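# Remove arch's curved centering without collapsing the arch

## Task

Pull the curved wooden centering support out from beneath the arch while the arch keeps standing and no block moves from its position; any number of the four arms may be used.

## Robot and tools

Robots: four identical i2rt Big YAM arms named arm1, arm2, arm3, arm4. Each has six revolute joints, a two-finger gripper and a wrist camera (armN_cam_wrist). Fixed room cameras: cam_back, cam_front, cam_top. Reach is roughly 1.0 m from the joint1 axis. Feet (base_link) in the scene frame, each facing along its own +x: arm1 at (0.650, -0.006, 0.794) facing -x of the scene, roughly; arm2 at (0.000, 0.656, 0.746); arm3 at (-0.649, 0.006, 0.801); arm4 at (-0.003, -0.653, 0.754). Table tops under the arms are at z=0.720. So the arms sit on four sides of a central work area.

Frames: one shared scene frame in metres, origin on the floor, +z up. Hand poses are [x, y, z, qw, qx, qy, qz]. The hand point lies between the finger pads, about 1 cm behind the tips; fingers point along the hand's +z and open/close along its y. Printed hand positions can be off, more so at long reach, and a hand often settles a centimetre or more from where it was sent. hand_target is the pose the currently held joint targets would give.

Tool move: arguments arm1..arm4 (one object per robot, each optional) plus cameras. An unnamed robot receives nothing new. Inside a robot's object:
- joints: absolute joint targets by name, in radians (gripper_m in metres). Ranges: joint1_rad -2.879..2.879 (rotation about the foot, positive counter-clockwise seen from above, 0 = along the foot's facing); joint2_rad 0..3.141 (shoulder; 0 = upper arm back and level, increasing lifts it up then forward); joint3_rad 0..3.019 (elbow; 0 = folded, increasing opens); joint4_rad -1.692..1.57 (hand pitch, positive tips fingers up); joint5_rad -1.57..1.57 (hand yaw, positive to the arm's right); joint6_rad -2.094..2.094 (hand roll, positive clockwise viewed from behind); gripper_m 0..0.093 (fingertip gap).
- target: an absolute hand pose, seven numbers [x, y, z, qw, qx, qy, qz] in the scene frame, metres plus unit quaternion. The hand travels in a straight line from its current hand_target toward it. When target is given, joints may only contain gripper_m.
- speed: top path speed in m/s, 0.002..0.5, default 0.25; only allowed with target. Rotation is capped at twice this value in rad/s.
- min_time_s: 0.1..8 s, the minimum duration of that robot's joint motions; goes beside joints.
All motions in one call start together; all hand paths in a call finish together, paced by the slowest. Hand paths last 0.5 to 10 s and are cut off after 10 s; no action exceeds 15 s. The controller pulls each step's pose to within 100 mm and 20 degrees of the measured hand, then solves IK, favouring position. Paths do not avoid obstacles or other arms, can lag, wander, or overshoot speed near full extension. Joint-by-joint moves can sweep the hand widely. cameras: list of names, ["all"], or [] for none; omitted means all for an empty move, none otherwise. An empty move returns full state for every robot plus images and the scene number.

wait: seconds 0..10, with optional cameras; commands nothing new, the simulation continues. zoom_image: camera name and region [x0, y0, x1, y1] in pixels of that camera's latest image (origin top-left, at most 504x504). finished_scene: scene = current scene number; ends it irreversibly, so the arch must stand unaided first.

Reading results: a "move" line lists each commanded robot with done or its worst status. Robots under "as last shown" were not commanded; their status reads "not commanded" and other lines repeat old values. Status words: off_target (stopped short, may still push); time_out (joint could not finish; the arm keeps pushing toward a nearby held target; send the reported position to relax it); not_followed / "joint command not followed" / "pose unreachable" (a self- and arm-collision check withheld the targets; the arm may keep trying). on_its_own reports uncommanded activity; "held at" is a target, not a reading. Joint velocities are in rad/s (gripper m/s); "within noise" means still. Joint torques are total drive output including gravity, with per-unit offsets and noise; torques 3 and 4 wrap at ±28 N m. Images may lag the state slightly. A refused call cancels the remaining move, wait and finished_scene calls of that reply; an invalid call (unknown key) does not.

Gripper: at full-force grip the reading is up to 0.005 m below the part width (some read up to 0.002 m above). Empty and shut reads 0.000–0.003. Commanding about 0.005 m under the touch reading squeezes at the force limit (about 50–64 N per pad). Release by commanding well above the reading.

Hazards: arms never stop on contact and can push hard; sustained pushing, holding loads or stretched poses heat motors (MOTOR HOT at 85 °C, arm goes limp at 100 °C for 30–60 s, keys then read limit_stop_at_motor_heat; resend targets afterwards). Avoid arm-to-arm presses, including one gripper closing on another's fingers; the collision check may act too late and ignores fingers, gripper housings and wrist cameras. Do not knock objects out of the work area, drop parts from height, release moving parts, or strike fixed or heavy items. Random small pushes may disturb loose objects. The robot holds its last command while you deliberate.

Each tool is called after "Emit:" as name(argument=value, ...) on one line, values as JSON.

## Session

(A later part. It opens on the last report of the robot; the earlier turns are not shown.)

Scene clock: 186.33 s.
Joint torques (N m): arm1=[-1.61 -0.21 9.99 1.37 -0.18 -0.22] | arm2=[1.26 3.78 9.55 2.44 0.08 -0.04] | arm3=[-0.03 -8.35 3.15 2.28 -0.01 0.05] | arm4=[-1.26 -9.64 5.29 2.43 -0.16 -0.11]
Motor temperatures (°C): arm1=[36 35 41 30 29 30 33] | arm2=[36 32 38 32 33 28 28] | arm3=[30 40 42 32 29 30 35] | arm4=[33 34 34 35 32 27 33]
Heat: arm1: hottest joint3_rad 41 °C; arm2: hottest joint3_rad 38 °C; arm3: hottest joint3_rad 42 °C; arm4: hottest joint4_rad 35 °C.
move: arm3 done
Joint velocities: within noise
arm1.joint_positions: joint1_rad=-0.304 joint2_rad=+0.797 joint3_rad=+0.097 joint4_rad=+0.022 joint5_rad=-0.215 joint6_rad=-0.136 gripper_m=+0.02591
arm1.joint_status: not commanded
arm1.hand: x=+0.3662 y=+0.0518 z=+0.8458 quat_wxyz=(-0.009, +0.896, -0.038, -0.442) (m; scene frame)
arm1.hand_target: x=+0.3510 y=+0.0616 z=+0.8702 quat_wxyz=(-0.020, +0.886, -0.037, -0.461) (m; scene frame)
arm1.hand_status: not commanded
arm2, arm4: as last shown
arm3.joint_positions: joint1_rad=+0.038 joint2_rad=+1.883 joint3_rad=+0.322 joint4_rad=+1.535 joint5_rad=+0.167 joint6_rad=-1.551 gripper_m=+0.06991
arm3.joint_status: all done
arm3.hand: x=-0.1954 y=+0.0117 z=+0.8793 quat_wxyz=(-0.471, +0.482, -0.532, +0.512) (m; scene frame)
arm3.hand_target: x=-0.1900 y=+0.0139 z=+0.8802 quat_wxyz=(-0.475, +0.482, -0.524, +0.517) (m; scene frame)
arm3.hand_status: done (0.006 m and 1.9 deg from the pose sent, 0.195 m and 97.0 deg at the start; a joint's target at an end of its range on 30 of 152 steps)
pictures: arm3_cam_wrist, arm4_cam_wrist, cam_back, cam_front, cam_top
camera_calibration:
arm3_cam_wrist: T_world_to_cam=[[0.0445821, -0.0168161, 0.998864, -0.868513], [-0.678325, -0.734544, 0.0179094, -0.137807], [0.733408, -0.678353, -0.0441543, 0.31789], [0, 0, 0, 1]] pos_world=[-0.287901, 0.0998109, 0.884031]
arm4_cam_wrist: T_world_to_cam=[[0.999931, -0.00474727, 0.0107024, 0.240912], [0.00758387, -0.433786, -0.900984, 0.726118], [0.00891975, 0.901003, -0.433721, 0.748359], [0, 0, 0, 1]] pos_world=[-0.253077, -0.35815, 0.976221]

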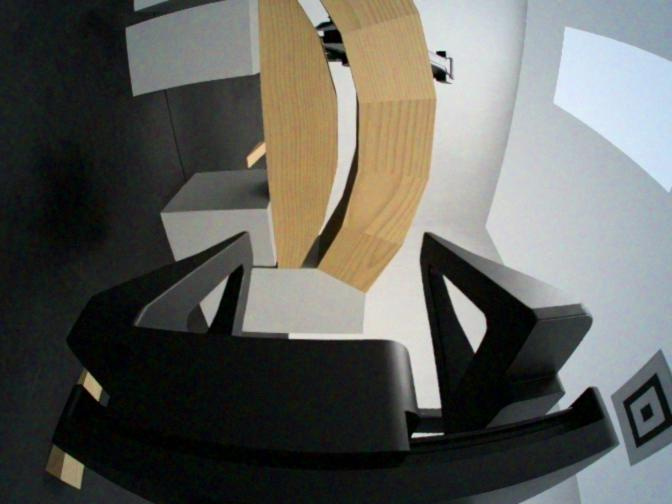

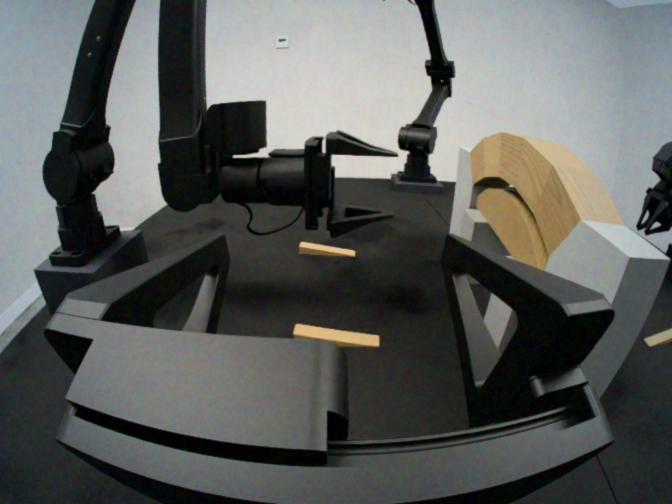

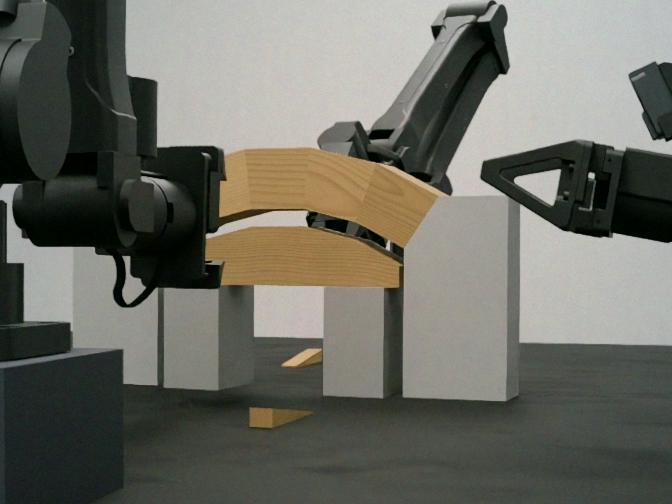

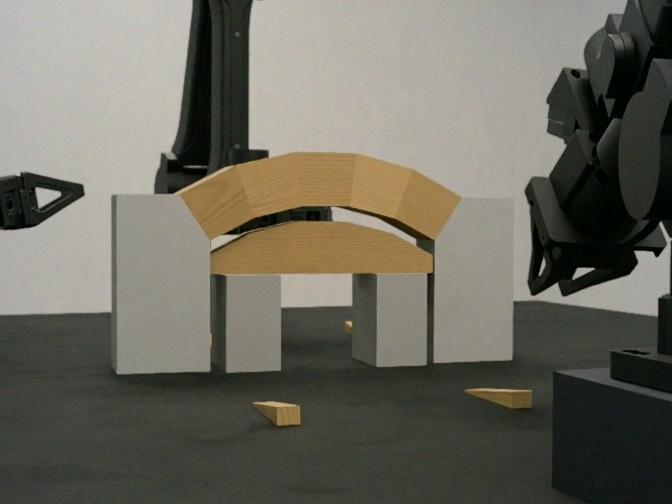

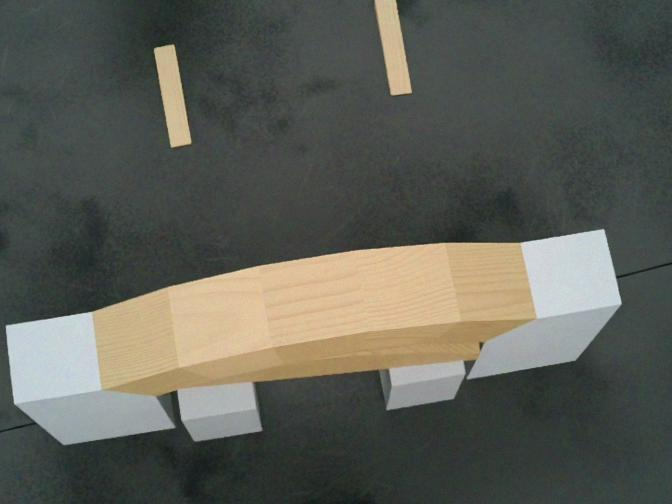

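Emit:
move(cameras=["all"])

Scene clock: 187.53 s.
Joint torques (N m): arm1=[-1.55 -0.21 10.02 1.39 -0.18 -0.22] | arm2=[1.14 3.9 9.48 2.45 0.11 0] | arm3=[-0.09 -8.35 3.15 2.33 -0.02 0.06] | arm4=[-1.32 -9.11 5.34 2.35 -0.16 -0.12]
Motor temperatures (°C): arm1=[36 35 41 30 29 30 32] | arm2=[36 32 38 32 33 28 28] | arm3=[30 40 42 32 29 29 35] | arm4=[33 34 34 35 32 27 33]
Heat: arm1: hottest joint3_rad 41 °C; arm2: hottest joint3_rad 38 °C; arm3: hottest joint3_rad 42 °C; arm4: hottest joint4_rad 35 °C.
Joint velocities: within noise
arm1.joint_positions: joint1_rad=-0.304 joint2_rad=+0.797 joint3_rad=+0.097 joint4_rad=+0.022 joint5_rad=-0.215 joint6_rad=-0.136 gripper_m=+0.02591
arm1.joint_status: not commanded
arm1.hand: x=+0.3662 y=+0.0518 z=+0.8458 quat_wxyz=(-0.009, +0.896, -0.038, -0.442) (m; scene frame)
arm1.hand_target: x=+0.3510 y=+0.0616 z=+0.8702 quat_wxyz=(-0.020, +0.886, -0.037, -0.461) (m; scene frame)
arm1.hand_status: not commanded
arm2.joint_positions: joint1_rad=-0.491 joint2_rad=+0.571 joint3_rad=+1.396 joint4_rad=-1.145 joint5_rad=+0.158 joint6_rad=+0.378 gripper_m=+0.09396
arm2.joint_status: not commanded
arm2.hand: x=-0.1424 y=+0.4717 z=+1.3418 quat_wxyz=(-0.330, -0.780, -0.216, +0.486) (m; scene frame)
arm2.hand_target: x=-0.1404 y=+0.4751 z=+1.3501 quat_wxyz=(-0.336, -0.774, -0.213, +0.492) (m; scene frame)
arm2.hand_status: not commanded
arm3.joint_positions: joint1_rad=+0.038 joint2_rad=+1.883 joint3_rad=+0.322 joint4_rad=+1.535 joint5_rad=+0.167 joint6_rad=-1.552 gripper_m=+0.06991
arm3.joint_status: all done
arm3.hand: x=-0.1954 y=+0.0117 z=+0.8793 quat_wxyz=(-0.471, +0.482, -0.532, +0.512) (m; scene frame)
arm3.hand_target: x=-0.1900 y=+0.0139 z=+0.8802 quat_wxyz=(-0.475, +0.482, -0.524, +0.517) (m; scene frame)
arm3.hand_status: done (0.006 m and 1.9 deg from the pose sent, 0.195 m and 97.0 deg at the start; a joint's target at an end of its range on 30 of 152 steps)
arm4.joint_positions: joint1_rad=+0.815 joint2_rad=+1.792 joint3_rad=+0.488 joint4_rad=+1.551 joint5_rad=+0.790 joint6_rad=-0.164 gripper_m=+0.09396
arm4.joint_status: not commanded
arm4.hand: x=-0.2540 y=-0.2445 z=+0.9181 quat_wxyz=(-0.542, +0.454, -0.452, -0.544) (m; scene frame)
arm4.hand_target: x=-0.2600 y=-0.2400 z=+0.9205 quat_wxyz=(-0.545, +0.450, -0.448, -0.548) (m; scene frame)
arm4.hand_status: not commanded
pictures: arm1_cam_wrist, arm2_cam_wrist, arm3_cam_wrist, arm4_cam_wrist, cam_back, cam_front, cam_top
camera_calibration:
arm1_cam_wrist: T_world_to_cam=[[0.0875788, 0.996109, -0.00981997, -0.0765311], [0.952538, -0.086625, -0.291833, -0.0944243], [-0.291549, 0.0162045, -0.956419, 1.04261], [0, 0, 0, 1]] pos_world=[0.400617, 0.0511588, 0.968864]
arm3_cam_wrist: T_world_to_cam=[[0.0446319, -0.0164562, 0.998868, -0.868437], [-0.678317, -0.734544, 0.0182073, -0.138066], [0.733413, -0.678361, -0.0439467, 0.317704], [0, 0, 0, 1]] pos_world=[-0.287901, 0.0998113, 0.88393]
arm4_cam_wrist: T_world_to_cam=[[0.999931, -0.00474727, 0.0107024, 0.240912], [0.00758387, -0.433786, -0.900984, 0.726118], [0.00891975, 0.901003, -0.433721, 0.748359], [0, 0, 0, 1]] pos_world=[-0.253077, -0.35815, 0.976221]

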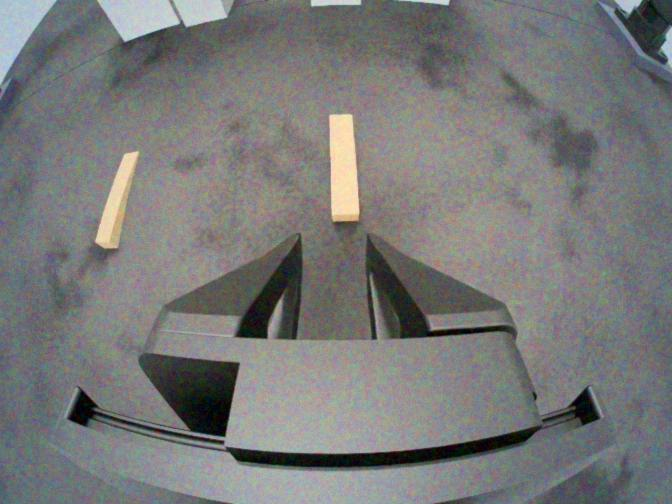

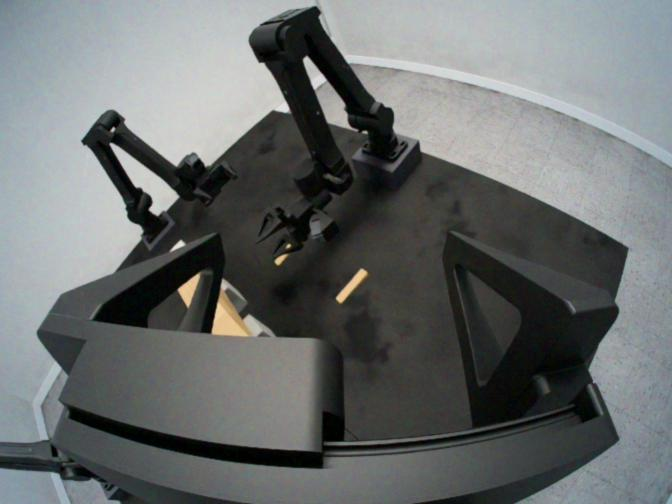

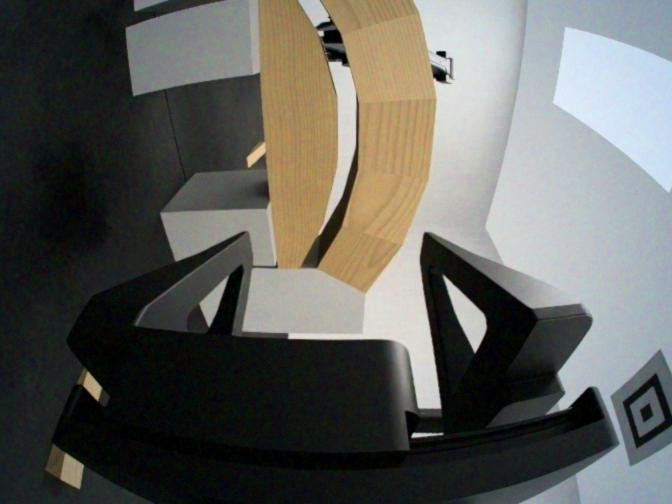

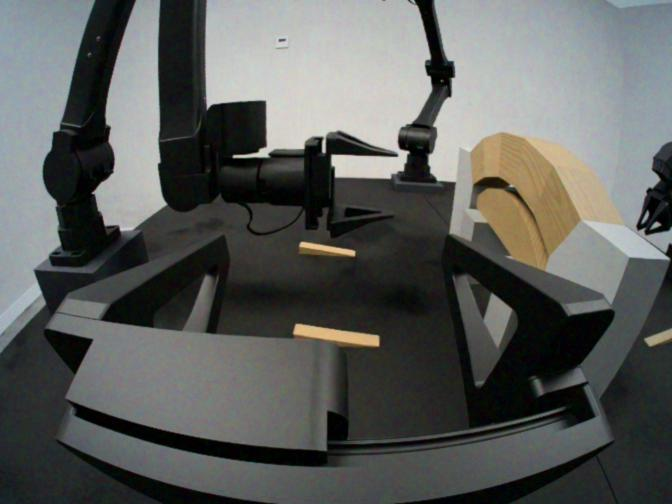

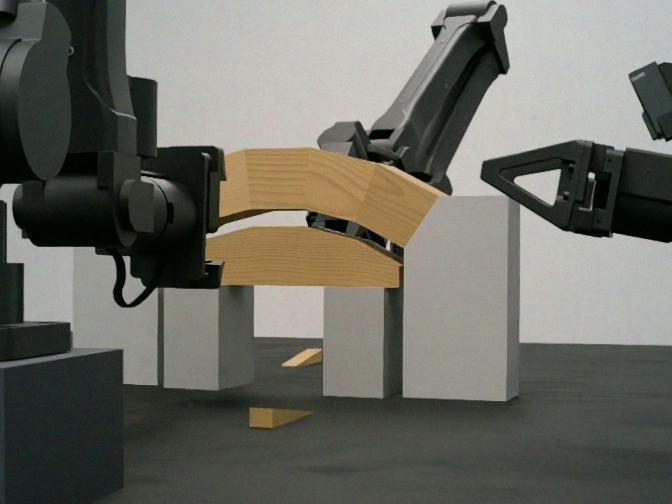

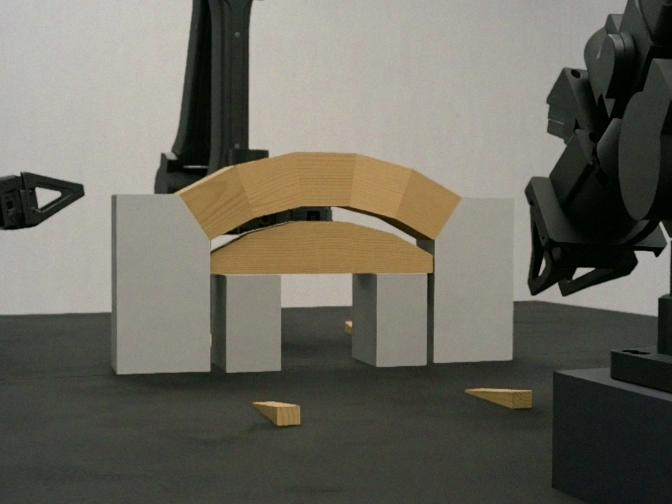

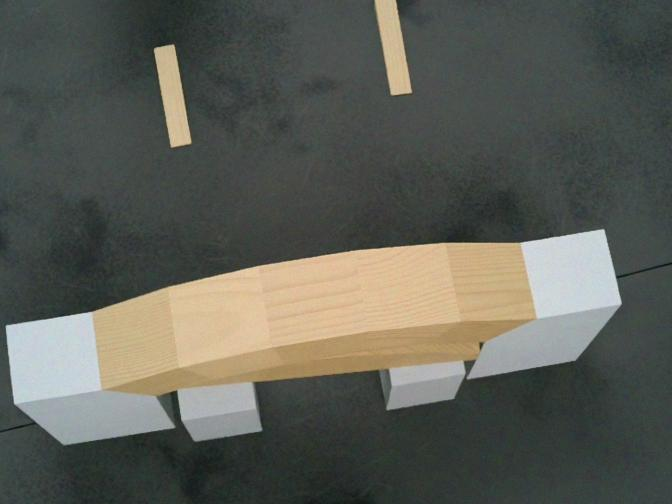

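Emit:
move(arm3={"target": [-0.115, 0.008, 0.858, 0.4788, -0.4788, 0.5204, -0.5204], "speed": 0.1, "joints": {"gripper_m": 0.070}}, cameras=["arm3_cam_wrist", "cam_back"])

Scene clock: 189.73 s.
Joint torques (N m): arm1=[-1.55 -0.09 10 1.36 -0.19 -0.23] | arm2=[1.26 3.84 9.54 2.51 0.08 -0.01] | arm3=[-0.97 -10.99 4.34 0.88 -0.02 0.07] | arm4=[-1.49 -9.58 5.18 2.37 -0.19 -0.11]
Motor temperatures (°C): arm1=[36 35 41 30 29 30 32] | arm2=[36 32 38 32 33 28 28] | arm3=[30 40 41 32 29 29 35] | arm4=[33 34 34 35 32 27 33]
Heat: arm1: hottest joint3_rad 41 °C; arm2: hottest joint3_rad 38 °C; arm3: hottest joint3_rad 41 °C; arm4: hottest joint4_rad 35 °C.
move: arm3 off_target
Joint velocities: within noise
arm1, arm2, arm4: as last shown
arm3.joint_positions: joint1_rad=+0.018 joint2_rad=+2.009 joint3_rad=+0.532 joint4_rad=+1.495 joint5_rad=+0.133 joint6_rad=-1.554 gripper_m=+0.06991
arm3.joint_status: all done
arm3.hand: x=-0.1217 y=+0.0126 z=+0.8657 quat_wxyz=(-0.487, +0.475, -0.519, +0.519) (m; scene frame)
arm3.hand_target: x=-0.1154 y=+0.0081 z=+0.8581 quat_wxyz=(-0.479, +0.479, -0.520, +0.520) (m; scene frame)
arm3.hand_status: off_target (0.011 m and 1.0 deg from the pose sent, 0.083 m and 1.9 deg at the start)
pictures: arm3_cam_wrist, cam_back
camera_calibration:
arm3_cam_wrist: T_world_to_cam=[[0.00134115, -0.0169624, 0.999855, -0.864412], [-0.667796, -0.744252, -0.0117304, -0.0597592], [0.744344, -0.667683, -0.0123256, 0.237452], [0, 0, 0, 1]] pos_world=[-0.215493, 0.0994039, 0.866513]

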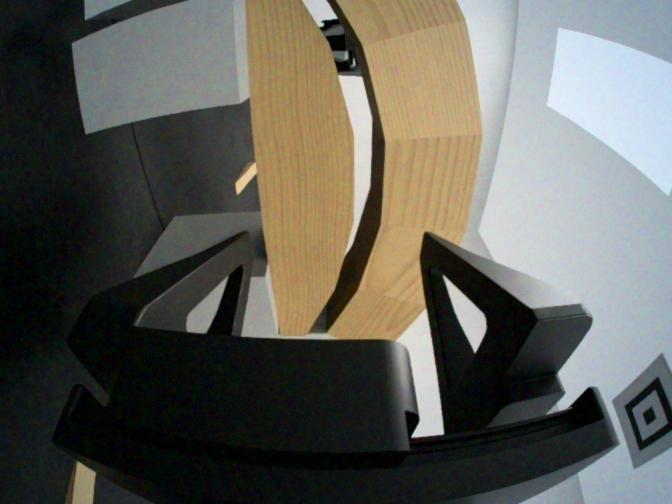

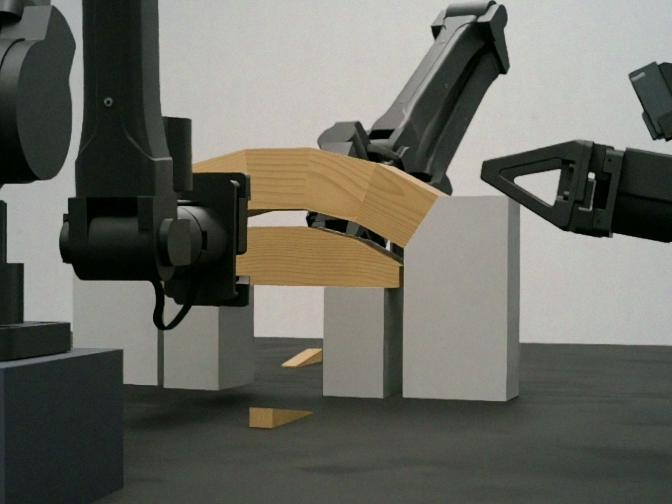

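Emit:
zoom_image(camera="arm3_cam_wrist", region=[220, 100, 460, 280])

Emit:
zoom_image(camera="cam_back", region=[200, 130, 420, 310])

Scaled by 2.100 from the camera's 672x504 image, which has a finer 960x720 frame.

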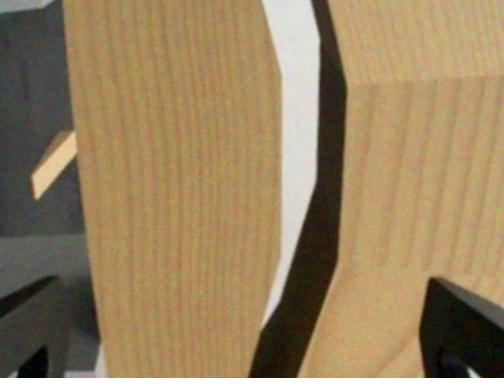

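Scaled by 2.291 from the camera's 672x504 image, which has a finer 960x720 frame.

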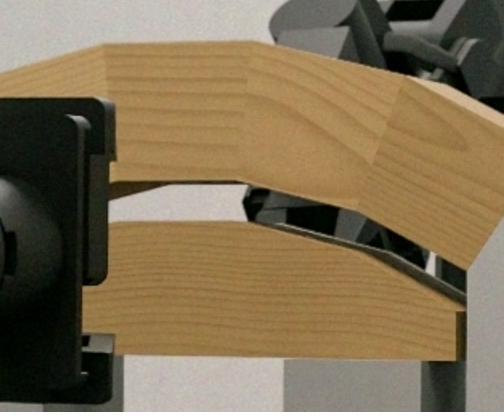

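Emit:
move(arm3={"target": [-0.069, 0.004, 0.844, 0.4788, -0.4788, 0.5204, -0.5204], "speed": 0.05, "joints": {"gripper_m": 0.067}}, cameras=["arm3_cam_wrist", "cam_back"])

Emit:
zoom_image(camera="arm3_cam_wrist", region=[220, 100, 460, 280])

Emit:
zoom_image(camera="cam_back", region=[200, 130, 420, 310])

Scene clock: 192.60 s.
Joint torques (N m): arm1=[-1.67 -0.26 10 1.4 -0.18 -0.22] | arm2=[1.38 3.66 9.5 2.45 0.11 -0.04] | arm3=[-1.14 -12.4 5.26 0.95 -0.01 0.07] | arm4=[-1.14 -9.23 5.27 2.43 -0.21 -0.16]
Motor temperatures (°C): arm1=[36 35 41 30 29 30 32] | arm2=[36 32 38 32 33 28 28] | arm3=[30 40 41 32 29 29 35] | arm4=[33 34 34 35 32 27 33]
Heat: arm1: hottest joint3_rad 41 °C; arm2: hottest joint3_rad 38 °C; arm3: hottest joint3_rad 41 °C; arm4: hottest joint4_rad 35 °C.
move: arm3 off_target
Joint velocities: within noise
arm1, arm2, arm4: as last shown
arm3.joint_positions: joint1_rad=+0.003 joint2_rad=+2.078 joint3_rad=+0.665 joint4_rad=+1.430 joint5_rad=+0.118 joint6_rad=-1.554 gripper_m=+0.06709
arm3.joint_status: all done
arm3.hand: x=-0.0764 y=+0.0091 z=+0.8519 quat_wxyz=(-0.486, +0.475, -0.519, +0.518) (m; scene frame)
arm3.hand_target: x=-0.0694 y=+0.0039 z=+0.8440 quat_wxyz=(-0.479, +0.479, -0.520, +0.520) (m; scene frame)
arm3.hand_status: off_target (0.012 m and 0.9 deg from the pose sent, 0.058 m and 1.0 deg at the start)
pictures: arm3_cam_wrist, cam_back
camera_calibration:
arm3_cam_wrist: T_world_to_cam=[[0.00329684, -0.0166634, 0.999856, -0.85053], [-0.66813, -0.743975, -0.0101959, -0.0337299], [0.744037, -0.668, -0.0135861, 0.202352], [0, 0, 0, 1]] pos_world=[-0.17029, 0.0959045, 0.852813]

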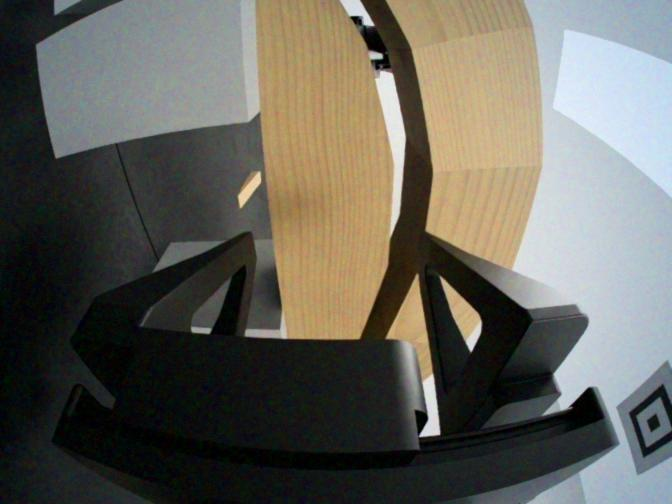

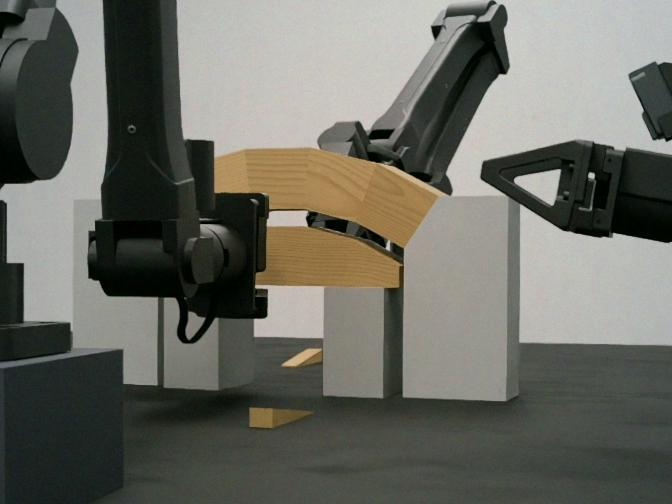

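Scaled by 2.100 from the camera's 672x504 image, which has a finer 960x720 frame.

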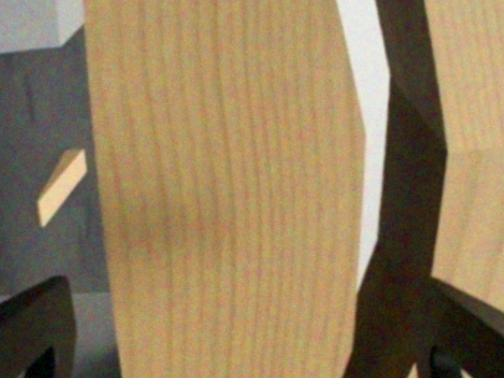

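Scaled by 2.291 from the camera's 672x504 image, which has a finer 960x720 frame.

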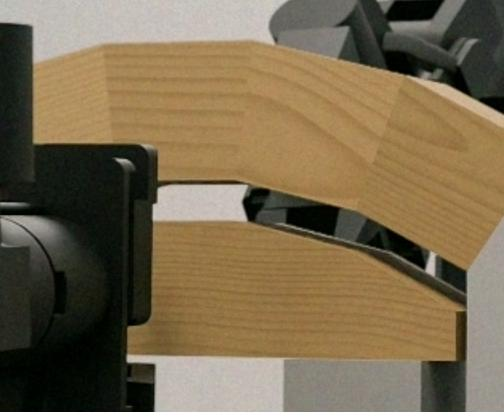

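Emit:
move(arm3={"target": [-0.046, 0.002, 0.8415, 0.4788, -0.4788, 0.5204, -0.5204], "speed": 0.05, "joints": {"gripper_m": 0.064}}, cameras=["arm3_cam_wrist", "cam_back"])

Emit:
zoom_image(camera="arm3_cam_wrist", region=[220, 100, 460, 280])

Scene clock: 194.73 s.
Joint torques (N m): arm1=[-1.67 -0.09 9.99 1.37 -0.19 -0.23] | arm2=[1.14 3.84 9.51 2.41 0.09 0] | arm3=[-1.08 -13.22 5.86 0.96 -0.01 0.07] | arm4=[-0.91 -9.11 5.24 2.21 -0.18 -0.16]
Motor temperatures (°C): arm1=[36 35 41 30 29 30 32] | arm2=[36 32 38 32 33 28 28] | arm3=[30 40 41 32 29 29 35] | arm4=[33 34 34 35 32 27 33]
Heat: arm1: hottest joint3_rad 41 °C; arm2: hottest joint3_rad 38 °C; arm3: hottest joint3_rad 41 °C; arm4: hottest joint4_rad 35 °C.
move: arm3 off_target
Joint velocities: within noise
arm1, arm2, arm4: as last shown
arm3.joint_positions: joint1_rad=-0.003 joint2_rad=+2.098 joint3_rad=+0.728 joint4_rad=+1.385 joint5_rad=+0.112 joint6_rad=-1.554 gripper_m=+0.06409
arm3.joint_status: all done
arm3.hand: x=-0.0541 y=+0.0075 z=+0.8493 quat_wxyz=(-0.485, +0.476, -0.519, +0.518) (m; scene frame)
arm3.hand_target: x=-0.0466 y=+0.0021 z=+0.8415 quat_wxyz=(-0.479, +0.479, -0.520, +0.520) (m; scene frame)
arm3.hand_status: off_target (0.012 m and 0.9 deg from the pose sent, 0.033 m and 1.0 deg at the start)
pictures: arm3_cam_wrist, cam_back
camera_calibration:
arm3_cam_wrist: T_world_to_cam=[[0.00477767, -0.016473, 0.999853, -0.847928], [-0.667827, -0.744261, -0.00907092, -0.0208642], [0.744301, -0.667686, -0.014557, 0.185418], [0, 0, 0, 1]] pos_world=[-0.147889, 0.0943045, 0.850313]

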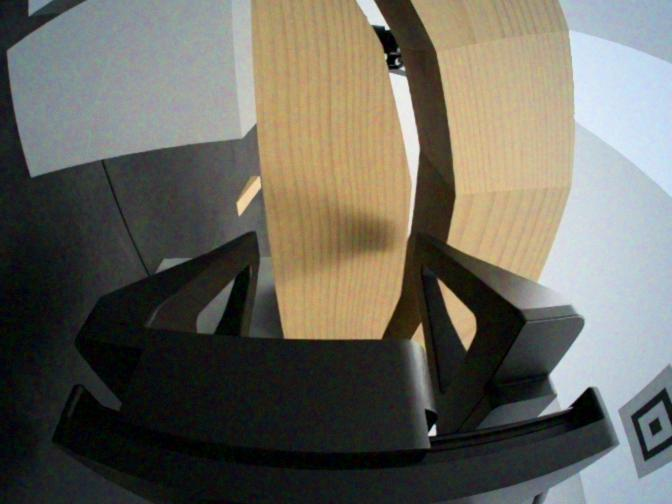

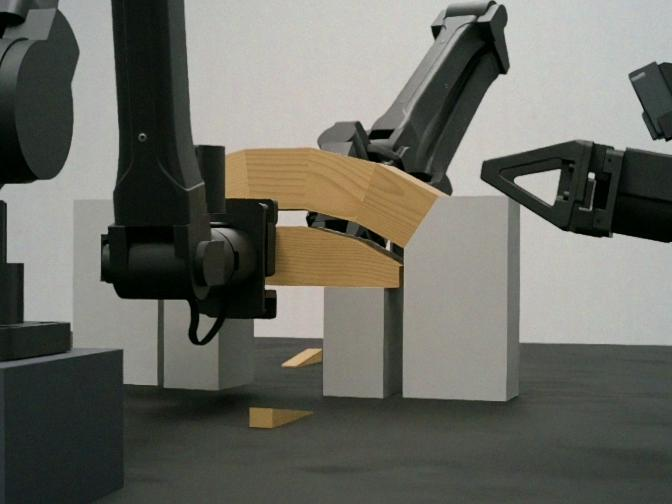

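Scaled by 2.100 from the camera's 672x504 image, which has a finer 960x720 frame.

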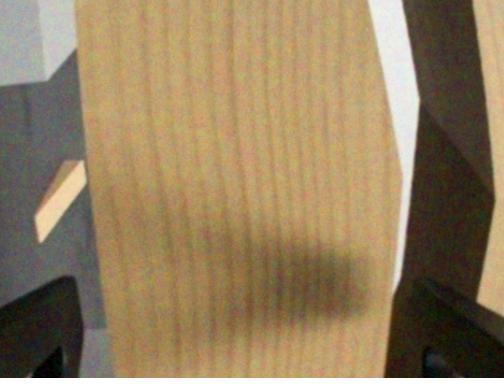

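Emit:
move(arm3={"target": [-0.028, 0.001, 0.8415, 0.4788, -0.4788, 0.5204, -0.5204], "speed": 0.05, "joints": {"gripper_m": 0.064}}, cameras=["arm3_cam_wrist", "cam_back", "cam_front"])

Emit:
zoom_image(camera="arm3_cam_wrist", region=[220, 100, 460, 280])

Emit:
zoom_image(camera="cam_front", region=[190, 130, 470, 340])

Scene clock: 196.07 s.
Joint torques (N m): arm1=[-1.61 -0.09 10.02 1.33 -0.18 -0.23] | arm2=[1.26 3.66 9.5 2.48 0.1 -0.01] | arm3=[-1.08 -13.8 6.34 0.79 -0.02 0.07] | arm4=[-0.85 -9.58 5.2 2.45 -0.19 -0.15]
Motor temperatures (°C): arm1=[36 35 41 30 28 30 32] | arm2=[36 32 38 32 33 28 28] | arm3=[30 40 41 32 29 29 35] | arm4=[33 34 34 35 32 27 33]
Heat: arm1: hottest joint3_rad 41 °C; arm2: hottest joint3_rad 38 °C; arm3: hottest joint3_rad 41 °C; arm4: hottest joint4_rad 35 °C.
move: arm3 off_target
Joint velocities: within noise
arm1, arm2, arm4: as last shown
arm3.joint_positions: joint1_rad=-0.006 joint2_rad=+2.110 joint3_rad=+0.778 joint4_rad=+1.346 joint5_rad=+0.109 joint6_rad=-1.554 gripper_m=+0.06408
arm3.joint_status: all done
arm3.hand: x=-0.0365 y=+0.0066 z=+0.8491 quat_wxyz=(-0.485, +0.476, -0.520, +0.518) (m; scene frame)
arm3.hand_target: x=-0.0285 y=+0.0008 z=+0.8417 quat_wxyz=(-0.479, +0.479, -0.520, +0.520) (m; scene frame)
arm3.hand_status: off_target (0.013 m and 0.9 deg from the pose sent, 0.028 m and 0.9 deg at the start)
pictures: arm3_cam_wrist, cam_back, cam_front
camera_calibration:
arm3_cam_wrist: T_world_to_cam=[[0.00554079, -0.0163422, 0.999851, -0.847838], [-0.668147, -0.743981, -0.0084575, -0.0103689], [0.744009, -0.668001, -0.0150413, 0.172118], [0, 0, 0, 1]] pos_world=[-0.130287, 0.0934048, 0.850213]

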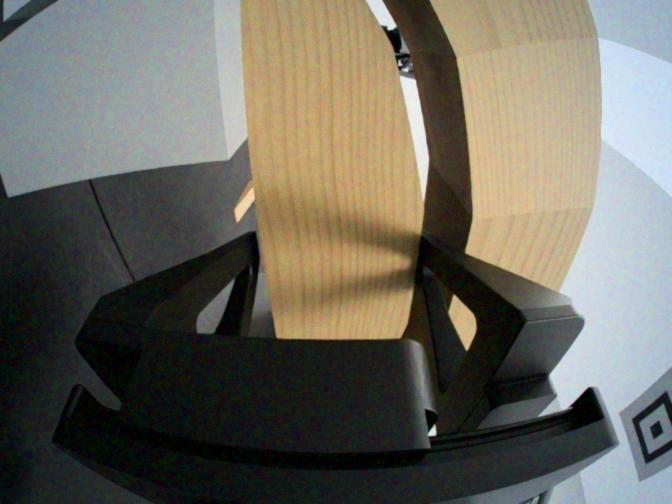

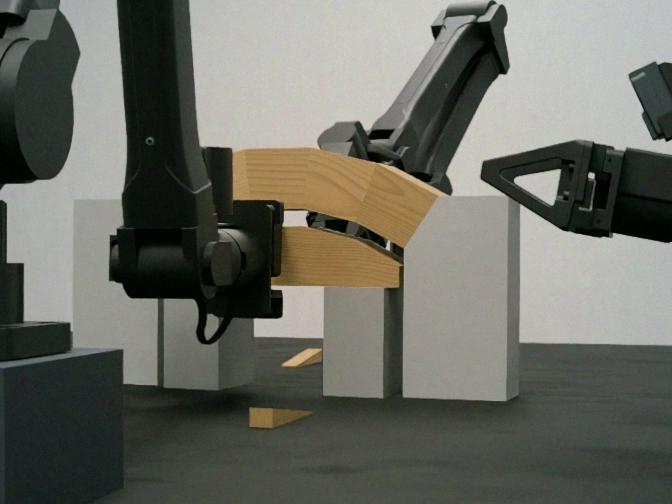

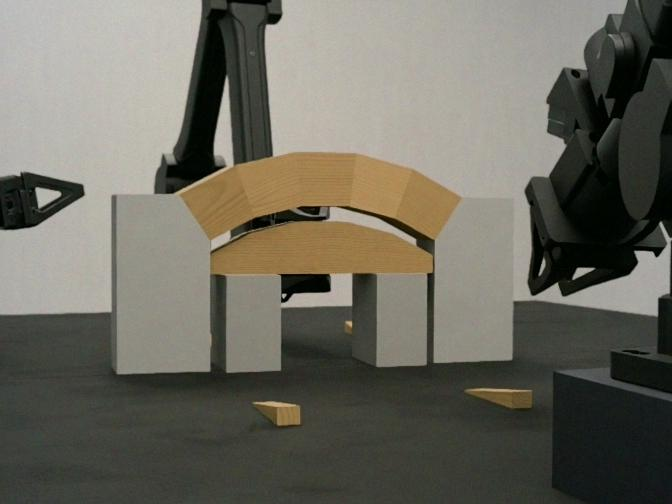

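Scaled by 2.100 from the camera's 672x504 image, which has a finer 960x720 frame.

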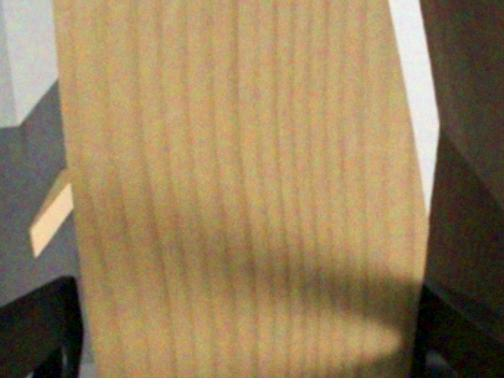

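Scaled by 1.800 from the camera's 672x504 image, which has a finer 960x720 frame.

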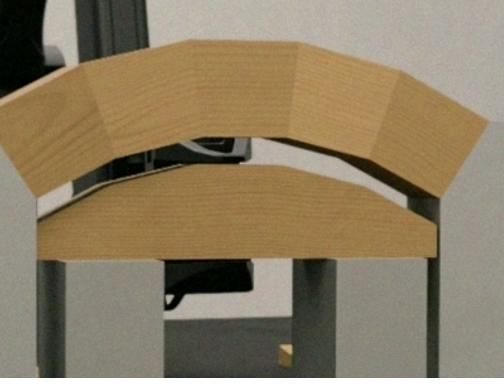

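Emit:
move(arm3={"target": [-0.042, 0.002, 0.844, 0.4788, -0.4788, 0.5204, -0.5204], "speed": 0.05, "joints": {"gripper_m": 0.060}}, cameras=["arm3_cam_wrist"])

Emit:
move(arm3={"joints": {"gripper_m": 0.055}}, cameras=["arm3_cam_wrist", "cam_back"])

Scene clock: 197.50 s.
Joint torques (N m): arm1=[-1.61 -0.15 9.99 1.37 -0.19 -0.22] | arm2=[1.26 3.78 9.48 2.45 0.11 -0.02] | arm3=[-0.73 -15.15 2.86 1.84 0.12 0.08] | arm4=[-1.08 -9.29 5.29 2.33 -0.2 -0.15]
Motor temperatures (°C): arm1=[36 35 41 30 28 30 32] | arm2=[36 32 38 32 33 28 28] | arm3=[30 40 41 32 29 29 35] | arm4=[33 34 34 35 32 27 33]
Heat: arm1: hottest joint3_rad 41 °C; arm2: hottest joint3_rad 38 °C; arm3: hottest joint3_rad 41 °C; arm4: hottest joint4_rad 35 °C.
move: arm3 done
Joint velocities: within noise
arm1, arm2, arm4: as last shown
arm3.joint_positions: joint1_rad=-0.006 joint2_rad=+2.110 joint3_rad=+0.777 joint4_rad=+1.348 joint5_rad=+0.109 joint6_rad=-1.555 gripper_m=+0.06010
arm3.joint_status: all done
arm3.hand: x=-0.0368 y=+0.0065 z=+0.8493 quat_wxyz=(-0.485, +0.476, -0.519, +0.518) (m; scene frame)
arm3.hand_target: x=-0.0420 y=+0.0019 z=+0.8441 quat_wxyz=(-0.479, +0.479, -0.520, +0.520) (m; scene frame)
arm3.hand_status: done (0.009 m and 0.8 deg from the pose sent, 0.009 m and 0.9 deg at the start)
pictures: arm3_cam_wrist
camera_calibration:
arm3_cam_wrist: T_world_to_cam=[[0.00450625, -0.0149355, 0.999878, -0.848122], [-0.668138, -0.743994, -0.00810212, -0.0109431], [0.744024, -0.66802, -0.0133316, 0.170826], [0, 0, 0, 1]] pos_world=[-0.130588, 0.0933064, 0.850208]

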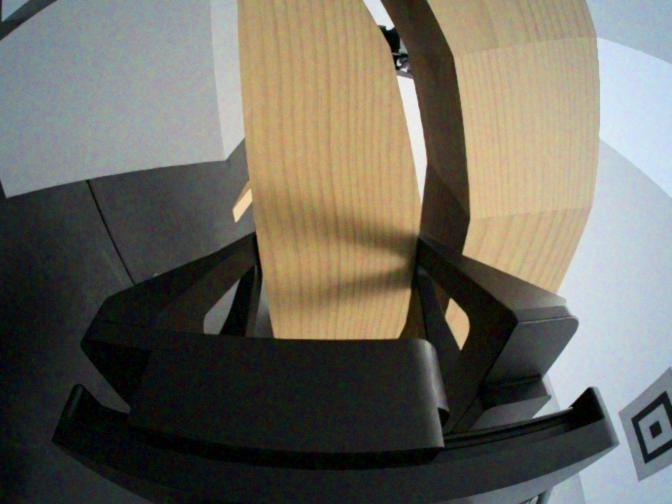

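Scene clock: 197.93 s.
Joint torques (N m): arm1=[-1.49 -0.15 10.02 1.35 -0.18 -0.22] | arm2=[1.14 3.72 9.51 2.48 0.1 -0.02] | arm3=[-0.73 -15.21 2.85 1.74 0.12 0.12] | arm4=[-1.32 -9.52 5.29 2.33 -0.15 -0.15]
Motor temperatures (°C): arm1=[36 34 41 30 28 30 32] | arm2=[36 32 38 32 33 28 28] | arm3=[30 40 41 32 29 29 35] | arm4=[33 34 34 35 32 27 33]
Heat: arm1: hottest joint3_rad 41 °C; arm2: hottest joint3_rad 38 °C; arm3: hottest joint3_rad 41 °C; arm4: hottest joint4_rad 35 °C.
move: arm3 done
Joint velocities: within noise
arm1, arm2, arm4: as last shown
arm3.joint_positions: joint1_rad=-0.006 joint2_rad=+2.110 joint3_rad=+0.777 joint4_rad=+1.350 joint5_rad=+0.109 joint6_rad=-1.558 gripper_m=+0.05695
arm3.joint_status: all done
arm3.hand: x=-0.0368 y=+0.0065 z=+0.8498 quat_wxyz=(-0.485, +0.476, -0.518, +0.519) (m; scene frame)
arm3.hand_target: x=-0.0420 y=+0.0019 z=+0.8440 quat_wxyz=(-0.479, +0.479, -0.521, +0.520) (m; scene frame)
arm3.hand_status: not commanded
pictures: arm3_cam_wrist, cam_back
camera_calibration:
arm3_cam_wrist: T_world_to_cam=[[0.0027641, -0.0126632, 0.999916, -0.848685], [-0.668124, -0.744012, -0.00757546, -0.0113117], [0.744045, -0.668046, -0.0105171, 0.168509], [0, 0, 0, 1]] pos_world=[-0.13059, 0.0934089, 0.8503]

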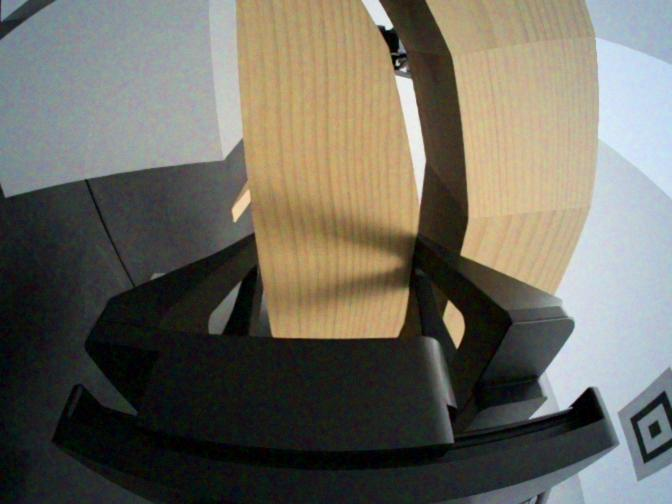

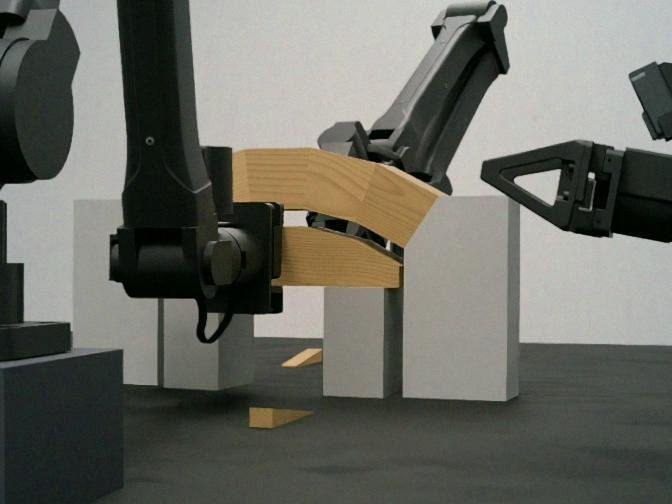

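Emit:
move(arm3={"target": [-0.056, 0.003, 0.847, 0.4788, -0.4788, 0.5204, -0.5204], "speed": 0.04, "joints": {"gripper_m": 0.052}}, cameras=["arm3_cam_wrist", "cam_back"])

Scene clock: 199.17 s.
Joint torques (N m): arm1=[-1.55 -0.21 10.02 1.37 -0.18 -0.22] | arm2=[1.44 3.66 9.44 2.5 0.1 0] | arm3=[-0.62 -15.91 1.42 1.85 0.32 0.12] | arm4=[-1.08 -9 5.2 2.39 -0.2 -0.15]
Motor temperatures (°C): arm1=[36 34 41 30 28 30 32] | arm2=[36 32 38 32 33 28 28] | arm3=[30 41 41 32 29 29 35] | arm4=[33 34 34 35 32 27 33]
Heat: arm1: hottest joint3_rad 41 °C; arm2: hottest joint3_rad 38 °C; arm3: hottest joint2_rad 41 °C; arm4: hottest joint4_rad 35 °C.
move: arm3 off_target
Joint velocities: within noise
arm1, arm2, arm4: as last shown
arm3.joint_positions: joint1_rad=-0.006 joint2_rad=+2.105 joint3_rad=+0.749 joint4_rad=+1.372 joint5_rad=+0.107 joint6_rad=-1.558 gripper_m=+0.05688
arm3.joint_status: gripper_m off_target (ended at +0.05689, target +0.05200)
arm3.hand: x=-0.0467 y=+0.0065 z=+0.8491 quat_wxyz=(-0.485, +0.477, -0.518, +0.519) (m; scene frame)
arm3.hand_target: x=-0.0557 y=+0.0030 z=+0.8470 quat_wxyz=(-0.479, +0.479, -0.520, +0.520) (m; scene frame)
arm3.hand_status: done (0.010 m and 0.8 deg from the pose sent, 0.020 m and 0.8 deg at the start)
pictures: arm3_cam_wrist, cam_back
camera_calibration:
arm3_cam_wrist: T_world_to_cam=[[0.00364727, -0.0119504, 0.999922, -0.847906], [-0.667024, -0.745008, -0.00647085, -0.0189816], [0.745027, -0.666948, -0.0106885, 0.176001], [0, 0, 0, 1]] pos_world=[-0.140694, 0.093109, 0.849599]

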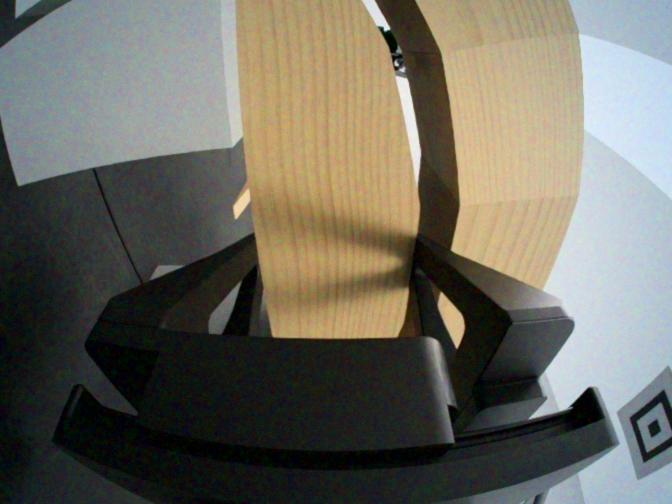

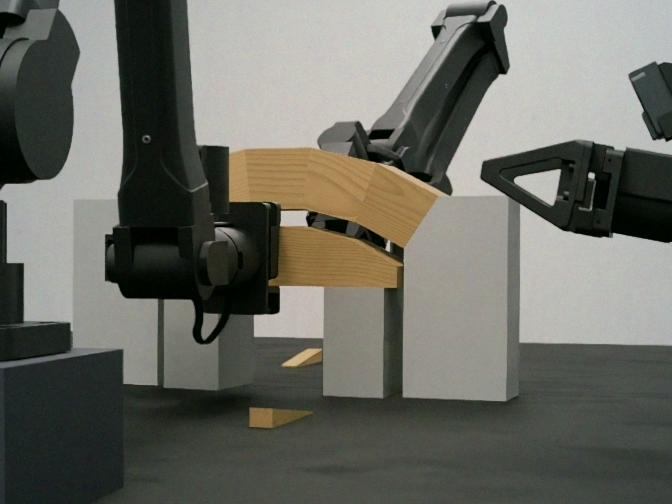

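Emit:
move(arm3={"target": [-0.082, 0.005, 0.849, 0.4788, -0.4788, 0.5204, -0.5204], "speed": 0.05, "joints": {"gripper_m": 0.052}}, cameras=["arm3_cam_wrist", "cam_back", "cam_front"])

Scene clock: 200.40 s.
Joint torques (N m): arm1=[-1.55 -0.15 10.02 1.37 -0.18 -0.22] | arm2=[1.32 3.78 9.46 2.45 0.1 -0.02] | arm3=[-0.44 -15.21 1.01 1.85 0.69 0.11] | arm4=[-1.55 -9.7 5.35 2.44 -0.17 -0.16]
Motor temperatures (°C): arm1=[36 34 41 30 28 30 32] | arm2=[36 32 38 32 33 28 28] | arm3=[30 41 40 32 29 29 35] | arm4=[33 34 34 35 32 27 33]
Heat: arm1: hottest joint3_rad 41 °C; arm2: hottest joint3_rad 38 °C; arm3: hottest joint2_rad 41 °C; arm4: hottest joint4_rad 35 °C.
move: arm3 off_target
Joint velocities: within noise
arm1.joint_positions: joint1_rad=-0.304 joint2_rad=+0.797 joint3_rad=+0.097 joint4_rad=+0.022 joint5_rad=-0.215 joint6_rad=-0.136 gripper_m=+0.02591
arm1.joint_status: not commanded
arm1.hand: x=+0.3662 y=+0.0518 z=+0.8458 quat_wxyz=(-0.009, +0.896, -0.038, -0.442) (m; scene frame)
arm1.hand_target: x=+0.3510 y=+0.0616 z=+0.8702 quat_wxyz=(-0.020, +0.886, -0.037, -0.461) (m; scene frame)
arm1.hand_status: not commanded
arm2.joint_positions: joint1_rad=-0.491 joint2_rad=+0.571 joint3_rad=+1.396 joint4_rad=-1.145 joint5_rad=+0.158 joint6_rad=+0.378 gripper_m=+0.09396
arm2.joint_status: not commanded
arm2.hand: x=-0.1424 y=+0.4717 z=+1.3418 quat_wxyz=(-0.330, -0.780, -0.216, +0.486) (m; scene frame)
arm2.hand_target: x=-0.1404 y=+0.4751 z=+1.3501 quat_wxyz=(-0.336, -0.774, -0.213, +0.492) (m; scene frame)
arm2.hand_status: not commanded
arm3.joint_positions: joint1_rad=-0.002 joint2_rad=+2.086 joint3_rad=+0.675 joint4_rad=+1.423 joint5_rad=+0.105 joint6_rad=-1.558 gripper_m=+0.05688
arm3.joint_status: gripper_m off_target (ended at +0.05688, target +0.05200)
arm3.hand: x=-0.0729 y=+0.0082 z=+0.8490 quat_wxyz=(-0.485, +0.480, -0.517, +0.517) (m; scene frame)
arm3.hand_target: x=-0.0818 y=+0.0050 z=+0.8490 quat_wxyz=(-0.479, +0.479, -0.520, +0.520) (m; scene frame)
arm3.hand_status: done (0.010 m and 1.0 deg from the pose sent, 0.035 m and 0.8 deg at the start)
arm4.joint_positions: joint1_rad=+0.815 joint2_rad=+1.792 joint3_rad=+0.488 joint4_rad=+1.551 joint5_rad=+0.790 joint6_rad=-0.164 gripper_m=+0.09396
arm4.joint_status: not commanded
arm4.hand: x=-0.2540 y=-0.2445 z=+0.9181 quat_wxyz=(-0.542, +0.454, -0.452, -0.544) (m; scene frame)
arm4.hand_target: x=-0.2600 y=-0.2400 z=+0.9205 quat_wxyz=(-0.545, +0.450, -0.448, -0.548) (m; scene frame)
arm4.hand_status: not commanded
pictures: arm3_cam_wrist, cam_back, cam_front
camera_calibration:
arm3_cam_wrist: T_world_to_cam=[[0.00795872, -0.0116985, 0.9999, -0.847379], [-0.662481, -0.749071, -0.00349089, -0.0372953], [0.749037, -0.662386, -0.0137117, 0.199515], [0, 0, 0, 1]] pos_world=[-0.167408, 0.0943061, 0.8499]

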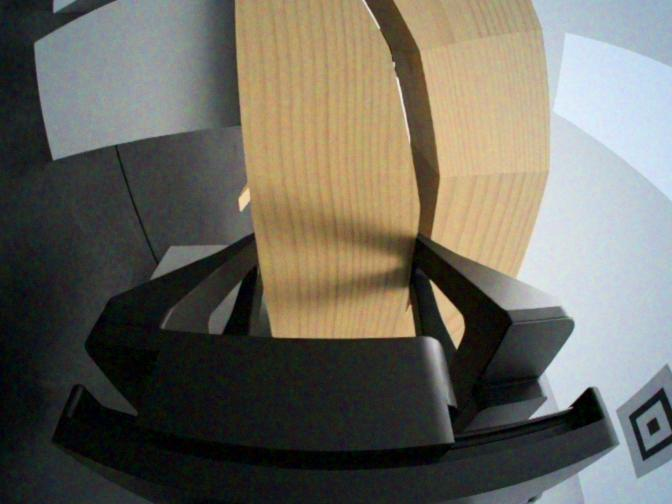

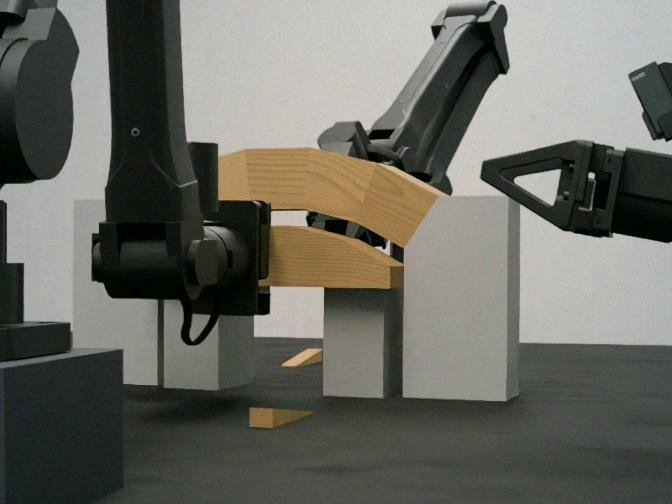

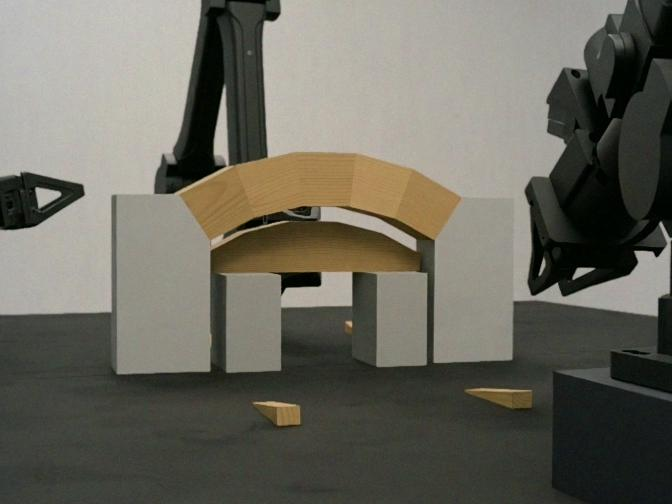

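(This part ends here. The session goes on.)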